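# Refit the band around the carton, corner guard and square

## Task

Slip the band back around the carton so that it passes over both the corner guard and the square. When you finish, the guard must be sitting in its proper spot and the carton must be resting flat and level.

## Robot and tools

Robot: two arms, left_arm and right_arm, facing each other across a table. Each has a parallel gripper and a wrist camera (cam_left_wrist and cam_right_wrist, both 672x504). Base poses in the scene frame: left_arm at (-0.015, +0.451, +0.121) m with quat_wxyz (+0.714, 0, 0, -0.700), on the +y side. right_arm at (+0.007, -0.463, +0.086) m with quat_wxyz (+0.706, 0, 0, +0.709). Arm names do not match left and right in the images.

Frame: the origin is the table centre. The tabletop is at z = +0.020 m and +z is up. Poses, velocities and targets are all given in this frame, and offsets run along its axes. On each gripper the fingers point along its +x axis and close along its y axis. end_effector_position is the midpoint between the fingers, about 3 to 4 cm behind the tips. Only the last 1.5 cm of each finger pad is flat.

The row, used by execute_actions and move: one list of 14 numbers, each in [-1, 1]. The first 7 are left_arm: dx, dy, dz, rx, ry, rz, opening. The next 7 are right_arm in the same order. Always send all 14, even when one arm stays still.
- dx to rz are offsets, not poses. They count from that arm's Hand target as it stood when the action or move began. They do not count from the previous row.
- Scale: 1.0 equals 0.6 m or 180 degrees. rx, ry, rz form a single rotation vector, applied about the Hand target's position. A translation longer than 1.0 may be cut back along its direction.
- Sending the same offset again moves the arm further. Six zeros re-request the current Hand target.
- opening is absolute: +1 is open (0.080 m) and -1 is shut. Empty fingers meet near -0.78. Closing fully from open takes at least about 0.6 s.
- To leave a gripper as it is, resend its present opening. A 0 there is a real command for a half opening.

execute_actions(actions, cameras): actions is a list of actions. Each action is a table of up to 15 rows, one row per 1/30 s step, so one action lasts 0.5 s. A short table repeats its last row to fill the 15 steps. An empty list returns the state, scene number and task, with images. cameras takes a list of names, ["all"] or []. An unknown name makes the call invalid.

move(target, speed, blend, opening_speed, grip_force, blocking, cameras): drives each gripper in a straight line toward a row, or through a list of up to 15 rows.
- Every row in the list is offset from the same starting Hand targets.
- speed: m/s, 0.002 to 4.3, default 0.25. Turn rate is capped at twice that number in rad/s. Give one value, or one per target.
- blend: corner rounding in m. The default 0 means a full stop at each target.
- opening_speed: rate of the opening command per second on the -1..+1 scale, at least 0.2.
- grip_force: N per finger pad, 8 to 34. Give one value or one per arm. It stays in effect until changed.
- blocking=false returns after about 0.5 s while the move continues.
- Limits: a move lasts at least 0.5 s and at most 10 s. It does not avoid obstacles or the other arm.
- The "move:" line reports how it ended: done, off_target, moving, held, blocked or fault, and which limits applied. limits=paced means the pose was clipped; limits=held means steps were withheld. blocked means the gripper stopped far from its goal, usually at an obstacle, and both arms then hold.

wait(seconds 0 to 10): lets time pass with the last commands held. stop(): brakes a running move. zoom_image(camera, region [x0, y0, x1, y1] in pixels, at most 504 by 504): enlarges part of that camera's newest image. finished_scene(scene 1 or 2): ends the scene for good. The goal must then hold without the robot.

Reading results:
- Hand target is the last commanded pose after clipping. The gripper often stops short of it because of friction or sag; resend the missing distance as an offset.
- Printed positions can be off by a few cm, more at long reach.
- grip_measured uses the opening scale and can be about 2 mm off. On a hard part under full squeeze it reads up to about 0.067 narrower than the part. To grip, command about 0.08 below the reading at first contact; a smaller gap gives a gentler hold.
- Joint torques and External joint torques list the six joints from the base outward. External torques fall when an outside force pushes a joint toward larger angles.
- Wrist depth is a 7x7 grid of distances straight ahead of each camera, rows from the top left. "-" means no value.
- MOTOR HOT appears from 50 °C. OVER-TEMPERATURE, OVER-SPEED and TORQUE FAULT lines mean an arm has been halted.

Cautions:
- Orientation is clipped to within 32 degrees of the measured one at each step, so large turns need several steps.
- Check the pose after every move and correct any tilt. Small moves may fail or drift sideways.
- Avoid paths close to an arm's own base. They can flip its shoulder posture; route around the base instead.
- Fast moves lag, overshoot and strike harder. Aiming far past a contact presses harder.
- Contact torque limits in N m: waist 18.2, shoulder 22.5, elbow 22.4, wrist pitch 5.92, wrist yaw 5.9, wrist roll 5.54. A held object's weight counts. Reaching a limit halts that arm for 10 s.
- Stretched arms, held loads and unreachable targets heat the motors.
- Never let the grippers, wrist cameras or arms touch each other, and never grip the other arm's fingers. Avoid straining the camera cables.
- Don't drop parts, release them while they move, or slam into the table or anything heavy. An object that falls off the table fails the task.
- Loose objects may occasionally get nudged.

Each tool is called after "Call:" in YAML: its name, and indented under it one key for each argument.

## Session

Call:
execute_actions:
  actions: []

Scene clock: 0.00 s.
left_arm: end_effector_position=(+0.1425, +0.2705, +0.1839) grip_measured=+1.000 end_effector_quat_wxyz=(+0.794, +0.072, +0.272, -0.540) | right_arm: end_effector_position=(-0.1173, -0.1551, +0.3333) grip_measured=+1.000 end_effector_quat_wxyz=(+0.259, +0.129, +0.239, +0.927)
Joint positions: left_arm=[1.093 0.945 0.141 0.103 0.661 0.268 0.08] | right_arm=[-0.008 1.312 0.47 1.051 -0.987 0.715 0.08]
Joint velocities: within noise
Joint torques (N m): no reading
External joint torques (N m): no reading
Heat: left arm: hottest wrist pitch 36 °C (+0.0 °C/min); right arm: hottest elbow 32 °C (+0.0 °C/min).
Wrist depth (mm): cam_left_wrist=[1943 1992 - 526 590 662 588 / 1613 1756 385 - 485 460 585 / 1520 309 337 351 368 177 192 / 261 278 295 313 318 165 160 / 239 251 261 278 220 180 162 / - 89 233 246 250 96 - / - 201 213 222 233 232 -] | cam_right_wrist=[- - 2753 - 3130 2856 523 / - - 3088 - 3462 - 544 / - 2568 2930 - 3130 4081 2787 / 2077 - 2332 2285 4155 2821 2156 / - - 1321 1873 2539 97 81 / - 75 1242 2484 2077 - 79 / - 2597 2484 2077 1718 391 74]
Hand target: left_arm +0.1437, +0.2698, +0.1862; +0.795, +0.073, +0.267, -0.540 | right_arm -0.1172, -0.1552, +0.3355; +0.259, +0.130, +0.236, +0.928
Tool commands: left_gripper/opening=+1.0 right_gripper/opening=+1.0

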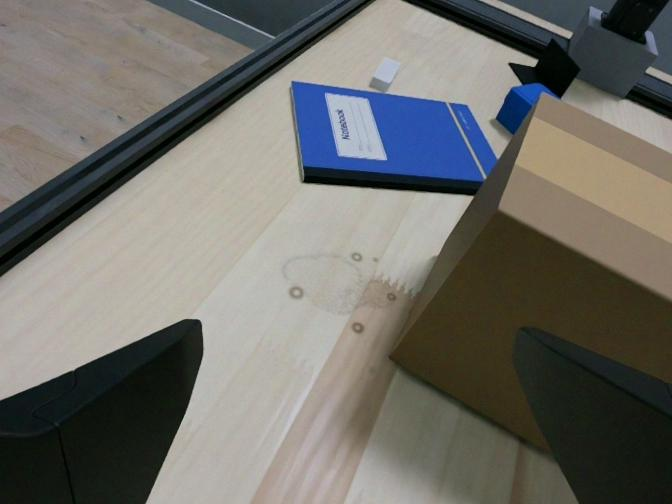

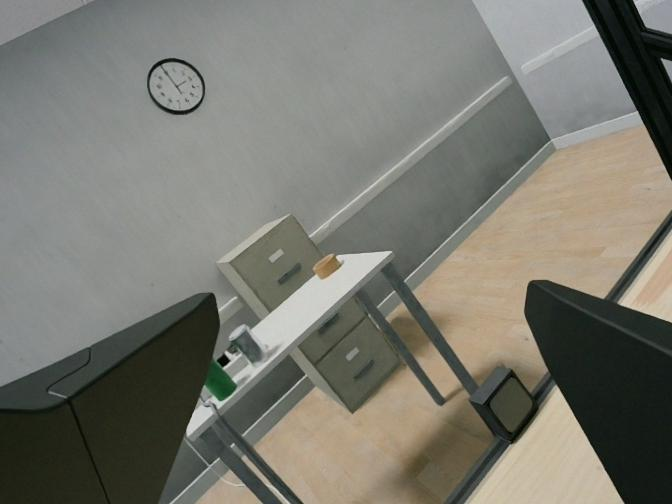

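Call:
move:
  target:
    - [0,0.02,0.22,0.05,-0.01,-0.05,1,0.05,-0.12,0.08,-0.08,-0.1,-0.08,1]
    - [-0.29,0,0.423,0.134,-0.0275,-0.1437,1,0.145,-0.19,0.1075,-0.2115,-0.304,-0.2108,1]
  blend: 0.03
  speed: 0.35
  cameras: ["all"]

Scene clock: 7.43 s.
left_arm: end_effector_position=(-0.0308, +0.2707, +0.4359) grip_measured=+1.000 end_effector_quat_wxyz=(+0.629, +0.320, +0.320, -0.632) | right_arm: end_effector_position=(-0.0297, -0.2696, +0.3967) grip_measured=+1.000 end_effector_quat_wxyz=(+0.631, -0.320, +0.318, +0.631)
Joint positions: left_arm=[-0.183 0.958 1.465 -1.452 -0.092 -0.13 0.08] | right_arm=[0.337 1.004 1.457 -1.418 0.201 0.276 0.08]
Joint torques (N m): left_arm=[-0.33 -0.36 6.93 1.1 -0.28 -0.12] | right_arm=[0.31 -1.14 6.75 1 0.21 0.11]
External joint torques (N m): left_arm=[-0.33 0.34 2.07 -0.1 -0.23 -0.12] | right_arm=[0.31 -0.03 1.7 -0.19 0.11 0.11]
Heat: left arm: hottest wrist pitch 36 °C (+0.0 °C/min); right arm: hottest elbow 33 °C (+8.1 °C/min).
Wrist depth (mm): cam_left_wrist=[619 605 593 614 617 621 1769 / 567 563 578 575 577 580 1670 / 536 389 391 390 538 557 1560 / 513 504 373 383 520 528 536 / 488 490 488 488 498 504 512 / - 89 471 467 479 92 - / - 442 448 452 452 92 -] | cam_right_wrist=[584 538 525 442 440 519 522 / 530 519 512 508 507 503 492 / 504 500 492 483 482 475 470 / 482 471 468 467 468 464 453 / 463 464 451 450 444 97 82 / - 75 439 436 430 - 79 / - 419 422 415 415 409 74]
Hand target: left_arm -0.0304, +0.2698, +0.4399; +0.633, +0.316, +0.317, -0.632 | right_arm -0.0302, -0.2692, +0.4000; +0.632, -0.316, +0.316, +0.633
Off the commanded pose: left_arm 0.004 m, 1 deg | right_arm 0.003 m, 1 deg.
move: done

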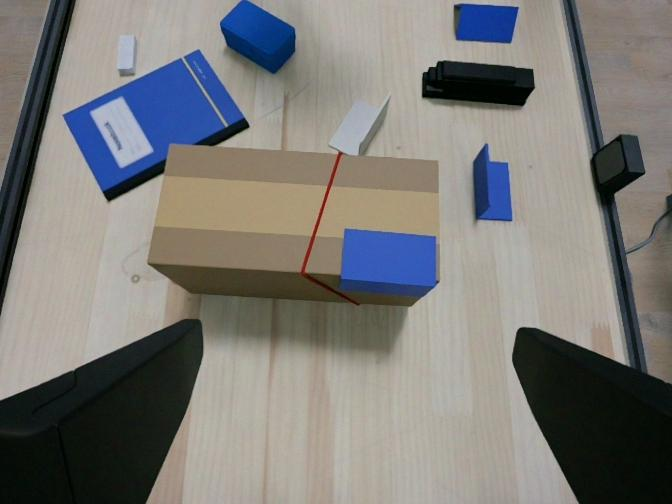

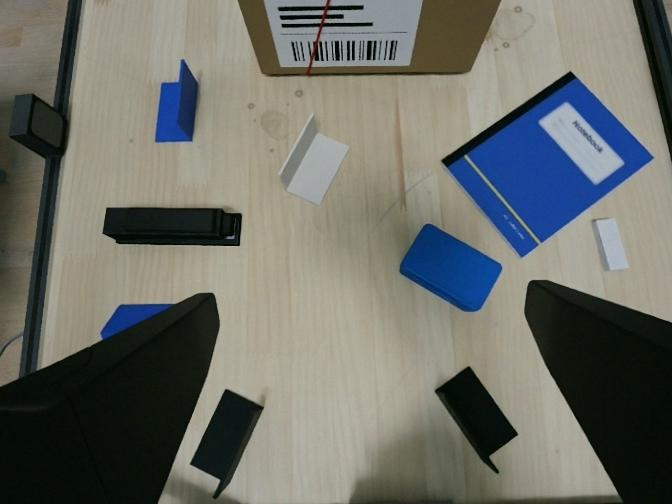

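Call:
move:
  target: [0.0473,-0.1605,-0.3568,0.1215,0,0,-0.25,0,0,0,0,0,0,-0.25]
  speed: 0.3
  cameras: ["cam_left_wrist"]

Scene clock: 19.40 s.
left_arm: end_effector_position=(-0.0020, +0.1739, +0.2279) grip_measured=-0.247 end_effector_quat_wxyz=(+0.564, +0.429, +0.429, -0.560) | right_arm: end_effector_position=(-0.0297, -0.2696, +0.3967) grip_measured=-0.247 end_effector_quat_wxyz=(+0.631, -0.320, +0.318, +0.631)
Joint positions: left_arm=[0.033 1.389 0.965 -0.881 0.009 0.046 0.024] | right_arm=[0.337 1.004 1.457 -1.418 0.201 0.276 0.024]
Joint torques (N m): left_arm=[0.21 -3.45 5.97 0.78 0.19 0.2] | right_arm=[0.38 -1.16 6.76 1 0.23 0.13]
External joint torques (N m): left_arm=[0.21 1 0.21 0.06 0.18 0.2] | right_arm=[0.38 0.02 1.67 -0.18 0.12 0.12]
Heat: left arm: hottest wrist pitch 37 °C (+3.1 °C/min); right arm: hottest elbow 34 °C (+6.2 °C/min).
Wrist depth (mm): cam_left_wrist=[- 129 130 131 131 132 133 / - 131 132 132 133 134 134 / 133 133 133 134 135 135 136 / 134 134 135 136 137 - 135 / 277 278 137 138 139 - 137 / 281 281 72 284 - 287 290 / - - - 289 - - -] | cam_right_wrist=[1668 540 529 440 439 519 512 / 528 518 514 508 501 495 491 / 501 496 497 484 483 - 469 / 477 471 470 469 427 455 455 / 460 438 - 445 89 442 439 / 447 - 64 433 77 - - / - - - 419 - - -]
Hand target: left_arm -0.0020, +0.1734, +0.2260; +0.561, +0.430, +0.431, -0.561 | right_arm -0.0302, -0.2692, +0.4000; +0.632, -0.316, +0.316, +0.633
Off the commanded pose: left_arm 0.002 m, 0 deg | right_arm 0.003 m, 1 deg.
move: done
Images, in order (width x height): cam_left_wrist 672x504.

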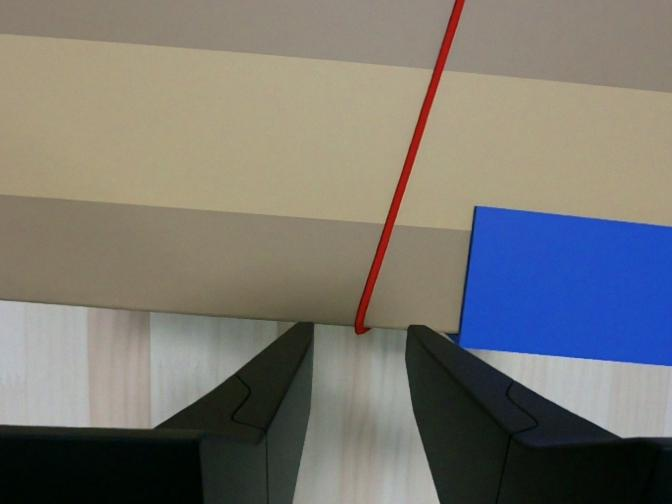

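Call:
move:
  target:
    - [-0.0075,0,-0.06,0,0,0,-0.25,0,0,0,0,0,0,-0.25]
    - [-0.0075,0,-0.06,0,0,0,-1,0,0,0,0,0,0,-0.25]
    - [-0.0075,0.026,0,0,0,0,-1,0,0,0,0,0,0,-0.25]
    - [-0.1283,0.0335,0,0,0,0,-1,0,0,0,0,0,0,-0.25]
  speed: [0.07,0.07,0.08,0.1]
  blend: [0,0,0.004,0]
  cameras: ["cam_left_wrist","cam_right_wrist"]

Scene clock: 28.03 s.
left_arm: end_effector_position=(-0.0769, +0.1953, +0.2222) grip_measured=-0.769 end_effector_quat_wxyz=(+0.561, +0.432, +0.432, -0.559) | right_arm: end_effector_position=(-0.0297, -0.2696, +0.3967) grip_measured=-0.247 end_effector_quat_wxyz=(+0.631, -0.320, +0.318, +0.631)
Joint positions: left_arm=[-0.297 1.35 0.914 -0.888 -0.071 -0.271 0] | right_arm=[0.337 1.004 1.457 -1.418 0.201 0.276 0.024]
Joint torques (N m): left_arm=[-0.66 -3.59 7.95 -0.16 -0.08 -0.12] | right_arm=[0.33 -1.16 6.77 0.96 0.21 0.12]
External joint torques (N m): left_arm=[-0.65 0.55 2.26 -0.85 -0.03 -0.12] | right_arm=[0.33 0.04 1.67 -0.22 0.11 0.12]
Heat: left arm: hottest wrist pitch 37 °C (+2.1 °C/min); right arm: hottest elbow 34 °C (+4.3 °C/min).
Wrist depth (mm): cam_left_wrist=[124 124 125 124 125 126 261 / - 126 126 126 127 264 265 / - 128 125 126 - 269 268 / 269 130 129 128 127 272 273 / 275 274 275 273 275 278 277 / 279 278 - 73 - 282 282 / - - - - - - -] | cam_right_wrist=[1609 540 527 440 442 521 517 / 519 516 514 508 503 498 496 / 502 497 494 487 479 467 471 / 482 472 466 470 470 460 453 / 461 459 - 444 85 443 437 / - - 64 432 77 - - / - - - 415 - - -]
Hand target: left_arm -0.0789, +0.1935, +0.2260; +0.561, +0.430, +0.431, -0.561 | right_arm -0.0302, -0.2692, +0.4000; +0.632, -0.316, +0.316, +0.633
Off the commanded pose: left_arm 0.005 m, 0 deg | right_arm 0.003 m, 1 deg.
move: done; target 2's new opening was sent with left_arm's hand 0.009 m and 1 deg from that target

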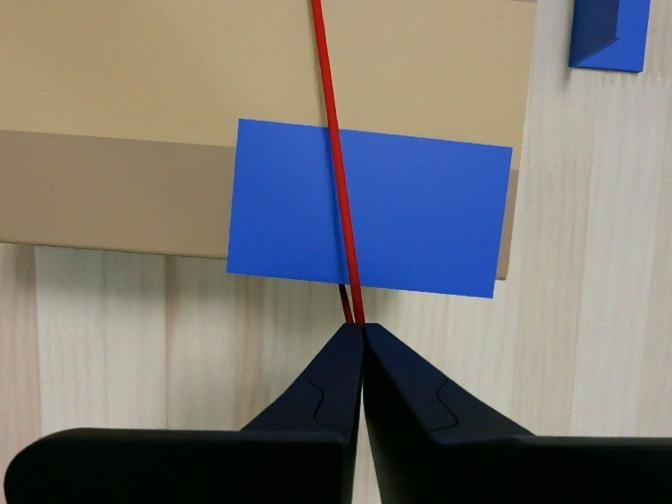

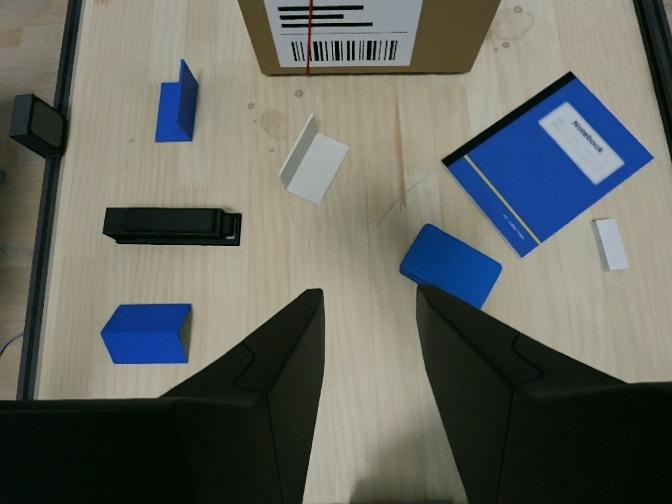

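Call:
move:
  target:
    - [0.01,-0.0217,-0.05,0,0,0,-1,0,0,0,0,0,0,-0.25]
    - [0.01,-0.0217,-0.05,0,0,0,-0.4,0,0,0,0,0,0,-0.25]
    - [0.01,-0.01,0.0,0,0,0,-0.4,0,0,0,0,0,0,-0.25]
    - [0.0,0.1275,0.14,-0.1215,0,0,-0.8,-0.02,0.2,-0.02,-0.05,0,0,-0.25]
    - [0.0,0.1275,0.14,-0.1215,0,0,-0.8,-0.068,0.54,-0.26,-0.1215,0,0,-0.25]
  speed: [0.06,0.07,0.1,0.25,0.25]
  blend: [0,0,0.008,0.03,0]
  cameras: ["all"]

Scene clock: 41.23 s.
left_arm: end_effector_position=(-0.0793, +0.2704, +0.3059) grip_measured=-0.771 end_effector_quat_wxyz=(+0.630, +0.323, +0.319, -0.630) | right_arm: end_effector_position=(-0.0716, +0.0518, +0.2406) grip_measured=-0.247 end_effector_quat_wxyz=(+0.577, -0.401, +0.406, +0.584)
Joint positions: left_arm=[-0.629 0.8 0.848 -1.082 -0.345 -0.509 0] | right_arm=[0.16 2.329 2.346 -1.234 0.045 0.153 0.024]
Joint torques (N m): left_arm=[-0.31 -1.47 7.25 0.93 -0.45 -0.15] | right_arm=[-0.33 -9.15 7.27 0.91 -0.08 -0.06]
External joint torques (N m): left_arm=[-0.31 -0.57 1.32 -0.14 -0.25 -0.15] | right_arm=[-0.24 1.76 1.44 0.04 -0.12 -0.06]
Heat: left arm: hottest wrist pitch 37 °C (+1.5 °C/min); right arm: hottest elbow 35 °C (+4.4 °C/min).
Wrist depth (mm): cam_left_wrist=[275 273 449 443 453 447 460 / 260 260 262 262 420 436 429 / 249 247 248 - 398 407 412 / 371 332 322 333 384 385 384 / 362 364 366 368 366 366 370 / 345 346 - 73 352 349 349 / - - - - - - -] | cam_right_wrist=[269 269 127 127 127 127 127 / 274 272 131 131 130 129 128 / 278 277 134 133 132 131 131 / 281 280 136 134 134 133 132 / 286 283 - 279 89 276 276 / 290 - 64 284 77 - - / - - - 291 79 - -]
Hand target: left_arm -0.0789, +0.2699, +0.3100; +0.633, +0.316, +0.316, -0.632 | right_arm -0.0712, +0.0548, +0.2439; +0.560, -0.430, +0.431, +0.561
Off the commanded pose: left_arm 0.004 m, 1 deg | right_arm 0.005 m, 5 deg.
joint sent to its limit (right arm) — joint 3 (elbow), upper limit, where the elbow is as straight as it goes. The joint targets are off in orientation, not in position.
move: off_target (right_arm); blend cut to 0 m at target 4

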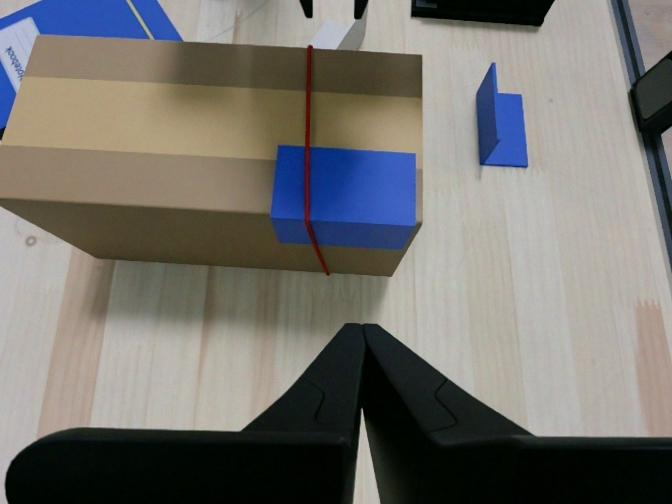

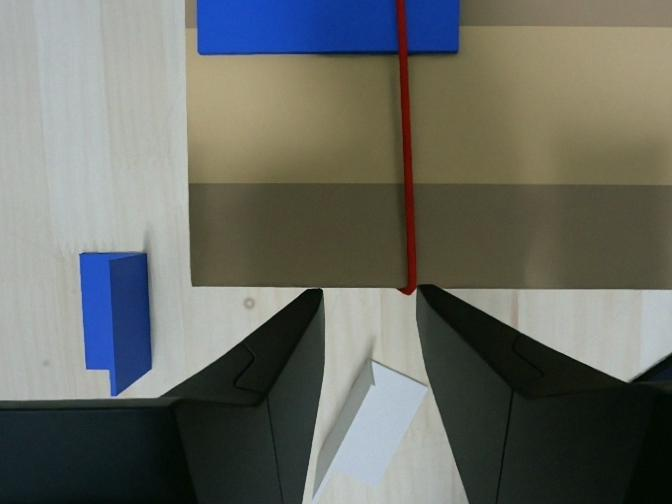

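Call:
move:
  target:
    - [0,0,0,0,0,0,-0.8,0.0278,-0.0047,-0.069,0.072,0,0,-0.25]
    - [0,0,0,0,0,0,-0.8,0.0278,-0.0047,-0.069,0.072,0,0,-1]
    - [0,0,0,0,0,0,-0.8,0.0278,-0.0272,-0.033,0.072,0,0,-1]
    - [0,0,0,0,0,0,-0.8,-0.0097,-0.026,-0.033,0.072,0,0,-1]
  speed: [0.08,0.07,0.08,0.08]
  blend: [0,0,0.004,0]
  cameras: ["all"]

Scene clock: 52.67 s.
left_arm: end_effector_position=(-0.0793, +0.2704, +0.3059) grip_measured=-0.771 end_effector_quat_wxyz=(+0.630, +0.323, +0.319, -0.630) | right_arm: end_effector_position=(-0.0749, +0.0381, +0.2138) grip_measured=-0.769 end_effector_quat_wxyz=(+0.603, -0.372, +0.369, +0.601)
Joint positions: left_arm=[-0.629 0.8 0.848 -1.082 -0.345 -0.509 0] | right_arm=[0.184 2.125 1.864 -0.85 0.089 0.166 0]
Joint torques (N m): left_arm=[-0.32 -1.57 7.27 0.92 -0.44 -0.14] | right_arm=[0.36 -9.54 8.05 0.49 0.07 0.13]
External joint torques (N m): left_arm=[-0.32 -0.64 1.35 -0.14 -0.24 -0.14] | right_arm=[0.35 0.43 1.93 -0.52 0.01 0.13]
Heat: left arm: hottest wrist pitch 37 °C (+1.1 °C/min); right arm: hottest elbow 36 °C (+4.6 °C/min).
Wrist depth (mm): cam_left_wrist=[271 272 447 409 454 449 464 / 259 262 262 262 420 427 425 / 248 246 247 - 401 403 407 / 372 332 319 309 383 385 384 / 363 363 364 366 366 369 368 / 344 346 - 73 353 350 351 / - - - - - - -] | cam_right_wrist=[259 258 112 112 111 111 111 / 256 255 112 111 111 - 110 / 256 256 111 111 110 110 110 / 255 253 251 224 251 249 249 / 251 253 251 88 250 248 248 / - - - - - - 247 / - - - - - - -]
Hand target: left_arm -0.0789, +0.2699, +0.3100; +0.633, +0.316, +0.316, -0.632 | right_arm -0.0768, +0.0393, +0.2242; +0.606, -0.364, +0.364, +0.606
Off the commanded pose: left_arm 0.004 m, 1 deg | right_arm 0.011 m, 1 deg.
move: off_target (right_arm); target 2's new opening was sent with right_arm's hand 0.010 m and 1 deg from that target

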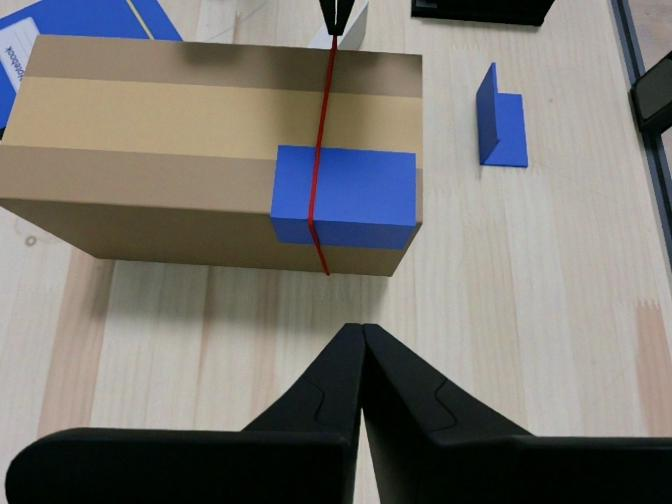

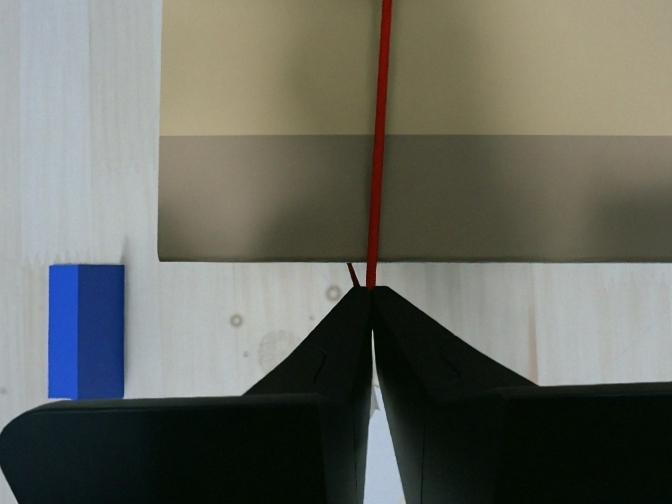

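Call:
move:
  target:
    - [0,0,0,0,0,0,-0.8,-0.0083,0.0225,-0.03,0,0,0,-1]
    - [0,0,0,0,0,0,-0.8,-0.0083,0.0225,-0.03,0,0,0,-0.4]
    - [0,0,0,0,0,0,-0.8,-0.0083,-0.03,0.03,0,0,0,-0.4]
    - [0,0,0,0,0,0,-0.25,0.02,-0.3,0.15,0.05,0,0,-0.4]
    - [0.0305,-0.1543,-0.14,0.1215,0,0,-0.25,0.06,-0.5,0.28,0.05,0,0,-0.4]
  speed: [0.06,0.07,0.1,0.25,0.2]
  blend: [0,0,0.01,0.03,0]
  cameras: ["all"]

Scene clock: 61.60 s.
left_arm: end_effector_position=(-0.0599, +0.1817, +0.2230) grip_measured=-0.253 end_effector_quat_wxyz=(+0.562, +0.433, +0.432, -0.557) | right_arm: end_effector_position=(-0.0406, -0.2607, +0.3883) grip_measured=-0.403 end_effector_quat_wxyz=(+0.631, -0.321, +0.318, +0.631)
Joint positions: left_arm=[-0.214 1.39 0.949 -0.883 -0.055 -0.192 0.024] | right_arm=[0.396 1.025 1.424 -1.376 0.235 0.325 0.017]
Joint torques (N m): left_arm=[0.26 -3.43 7.88 0.62 0.13 0.17] | right_arm=[0.34 -1.62 6.92 0.97 0.24 0.13]
External joint torques (N m): left_arm=[0.26 0.99 2.17 -0.08 0.17 0.17] | right_arm=[0.36 -0.23 1.75 -0.17 0.1 0.13]
Heat: left arm: hottest wrist pitch 37 °C (+1.0 °C/min); right arm: hottest elbow 37 °C (+5.0 °C/min).
Wrist depth (mm): cam_left_wrist=[124 124 125 125 125 126 219 / - 126 126 127 127 128 267 / - 128 128 129 - 129 270 / - 130 130 129 129 131 275 / 273 276 274 276 - 279 279 / 279 278 72 281 - 281 283 / - - - 288 - - -] | cam_right_wrist=[1644 528 516 430 430 507 506 / 510 507 501 498 494 490 483 / 494 485 483 474 469 445 460 / 470 459 457 462 455 443 448 / 450 450 448 99 87 434 430 / 437 - - 421 80 - - / - - - 406 - - -]
Hand target: left_arm -0.0607, +0.1774, +0.2259; +0.561, +0.430, +0.431, -0.561 | right_arm -0.0409, -0.2607, +0.3922; +0.632, -0.316, +0.316, +0.633
Off the commanded pose: left_arm 0.005 m, 1 deg | right_arm 0.004 m, 1 deg.
move: done; blend cut to 0 m at target 4; target 2's new opening was sent with right_arm's hand 0.009 m and 1 deg from that target

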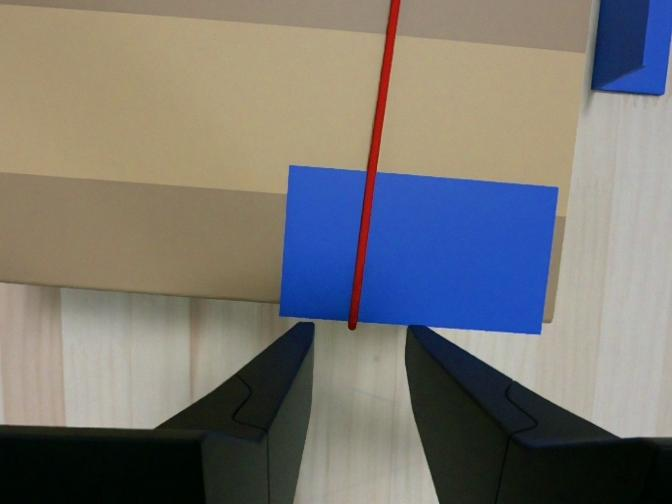

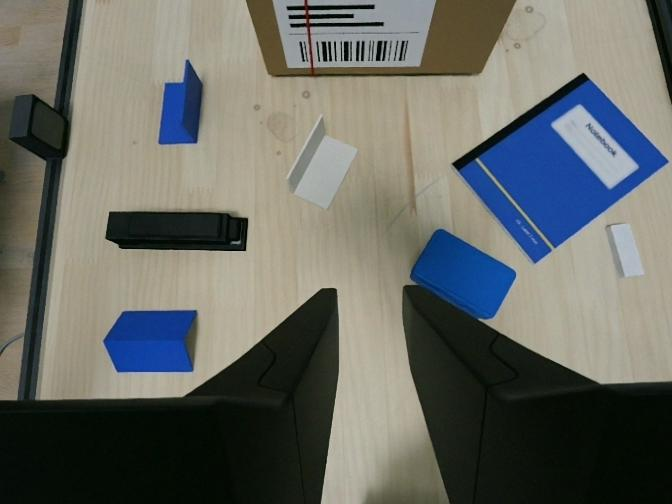

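Call:
move:
  target:
    - [0.001,-0.005,-0.05,0,0,0,-0.25,0,0,0,0,0,0,-0.4]
    - [0.001,-0.005,-0.05,0,0,0,-1,0,0,0,0,0,0,-0.4]
    - [0.001,0.013,-0.012,0,0,0,-1,0,0,0,0,0,0,-0.4]
    - [-0.024,0.015,-0.012,0,0,0,-1,0,0,0,0,0,0,-0.4]
  speed: [0.08,0.07,0.08,0.08]
  blend: [0,0,0.004,0]
  cameras: ["cam_left_wrist"]

Scene clock: 68.03 s.
left_arm: end_effector_position=(-0.0739, +0.1867, +0.2135) grip_measured=-0.770 end_effector_quat_wxyz=(+0.559, +0.433, +0.433, -0.558) | right_arm: end_effector_position=(-0.0406, -0.2607, +0.3883) grip_measured=-0.403 end_effector_quat_wxyz=(+0.631, -0.321, +0.318, +0.631)
Joint positions: left_arm=[-0.274 1.392 0.913 -0.848 -0.064 -0.247 0] | right_arm=[0.396 1.025 1.424 -1.377 0.235 0.325 0.017]
Joint torques (N m): left_arm=[-0.56 -5.12 7.3 -0.4 -0.13 -0.14] | right_arm=[0.32 -1.68 6.95 0.96 0.26 0.14]
External joint torques (N m): left_arm=[-0.56 -0.78 1.65 -1.09 -0.08 -0.14] | right_arm=[0.31 -0.25 1.75 -0.19 0.13 0.14]
Heat: left arm: hottest wrist pitch 37 °C (+0.0 °C/min); right arm: hottest elbow 37 °C (+4.1 °C/min).
Wrist depth (mm): cam_left_wrist=[- 115 115 116 117 117 253 / - 117 118 117 118 119 258 / 119 120 119 118 118 261 262 / - 121 119 119 119 263 265 / 266 264 266 120 121 269 270 / 271 271 - 73 271 272 274 / - - - - - - -] | cam_right_wrist=[1609 528 515 430 430 510 508 / 510 503 498 498 492 487 483 / 487 484 478 471 473 - 434 / 473 461 457 457 449 447 447 / 450 450 452 99 87 434 434 / 439 - - 424 80 - - / - - - 410 - - -]
Hand target: left_arm -0.0750, +0.1864, +0.2187; +0.561, +0.430, +0.431, -0.561 | right_arm -0.0409, -0.2607, +0.3922; +0.632, -0.316, +0.316, +0.633
Off the commanded pose: left_arm 0.005 m, 1 deg | right_arm 0.004 m, 1 deg.
move: done
Images, in order (width x height): cam_left_wrist 672x504.

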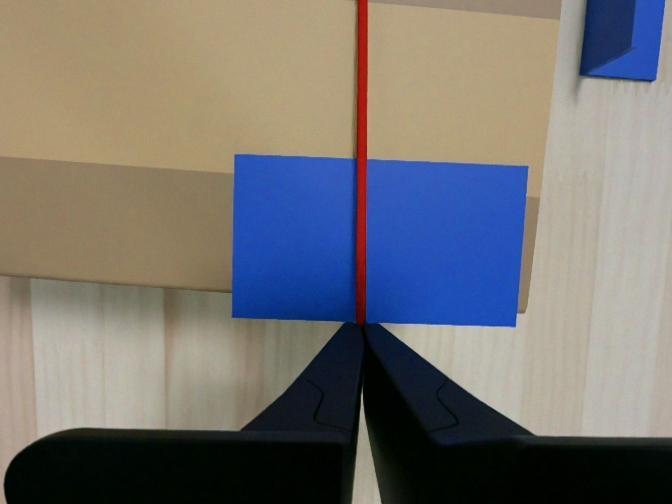

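Call:
move:
  target:
    - [0.004,-0.019,-0.035,0,0,0,-1,0,0,0,0,0,0,-0.4]
    - [0.004,-0.019,-0.035,0,0,0,-0.4,0,0,0,0,0,0,-0.4]
    - [0.004,-0.005,0.01,0,0,0,-0.4,0,0,0,0,0,0,-0.4]
    - [0.0,0.14,0.15,-0.1215,0,0,-0.8,0,0,0,0,0,0,-0.4]
  speed: [0.06,0.07,0.1,0.25]
  blend: [0,0,0.005,0]
  cameras: ["all"]

Call:
zoom_image:
  camera: "cam_left_wrist"
  region: [240, 110, 440, 290]

Call:
zoom_image:
  camera: "cam_right_wrist"
  region: [230, 0, 390, 120]

Scene clock: 74.03 s.
left_arm: end_effector_position=(-0.0755, +0.2707, +0.3054) grip_measured=-0.770 end_effector_quat_wxyz=(+0.630, +0.322, +0.319, -0.631) | right_arm: end_effector_position=(-0.0406, -0.2607, +0.3883) grip_measured=-0.403 end_effector_quat_wxyz=(+0.631, -0.321, +0.318, +0.631)
Joint positions: left_arm=[-0.602 0.786 0.84 -1.079 -0.331 -0.484 0] | right_arm=[0.396 1.025 1.424 -1.377 0.235 0.325 0.017]
Joint torques (N m): left_arm=[-0.29 -1.49 6.97 0.94 -0.43 -0.14] | right_arm=[0.3 -1.68 6.84 0.98 0.27 0.1]
External joint torques (N m): left_arm=[-0.31 -0.67 1.01 -0.15 -0.23 -0.14] | right_arm=[0.3 -0.3 1.63 -0.2 0.14 0.1]
Heat: left arm: hottest wrist pitch 37 °C (+0.0 °C/min); right arm: hottest elbow 37 °C (+3.0 °C/min).
Wrist depth (mm): cam_left_wrist=[276 438 450 449 456 453 457 / 259 260 261 262 423 431 427 / 248 246 246 - 410 405 407 / 374 336 317 335 382 385 385 / 360 361 364 368 365 366 367 / 341 347 - 73 353 349 353 / - - - - - - -] | cam_right_wrist=[1609 523 518 430 429 507 509 / 507 506 502 497 495 495 485 / 489 485 480 477 475 456 458 / 469 462 456 458 456 447 447 / 449 453 448 99 87 434 432 / 442 - - 422 80 - - / - - - 408 - - -]
Hand target: left_arm -0.0750, +0.2704, +0.3088; +0.633, +0.316, +0.316, -0.632 | right_arm -0.0409, -0.2607, +0.3922; +0.632, -0.316, +0.316, +0.633
Off the commanded pose: left_arm 0.003 m, 1 deg | right_arm 0.004 m, 1 deg.
move: done

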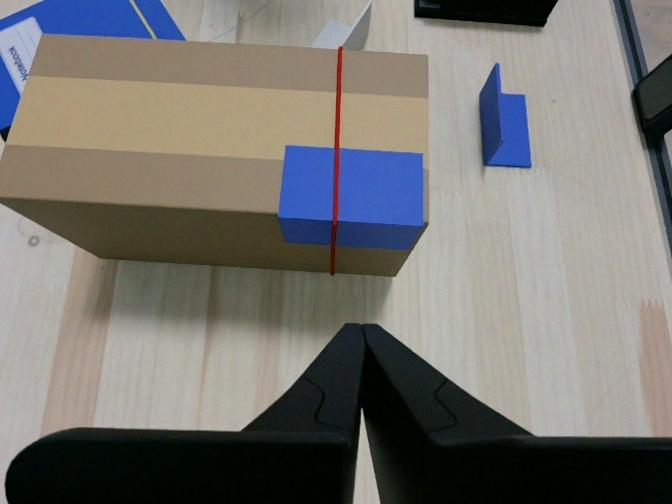

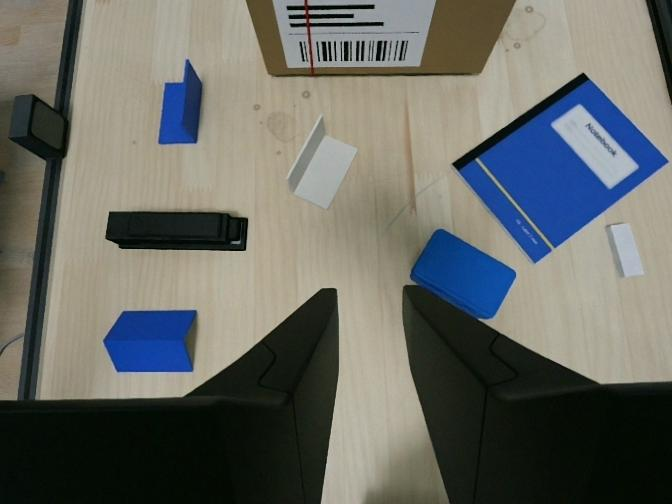

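Scaled by 2.520.

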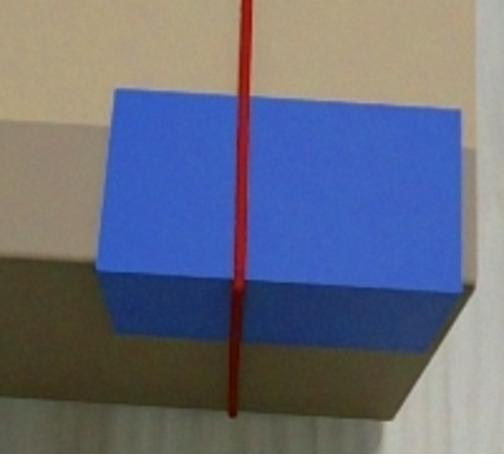

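Scaled by 3.150.

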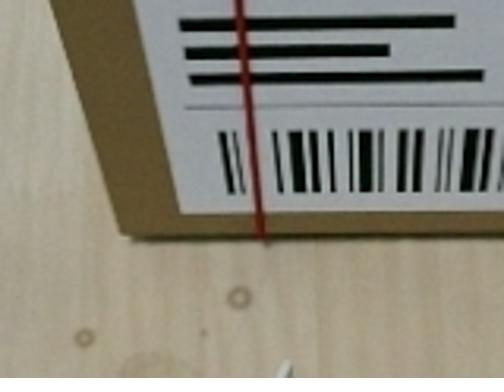

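Call:
finished_scene:
  scene: 2

The scene is finished: the task was done.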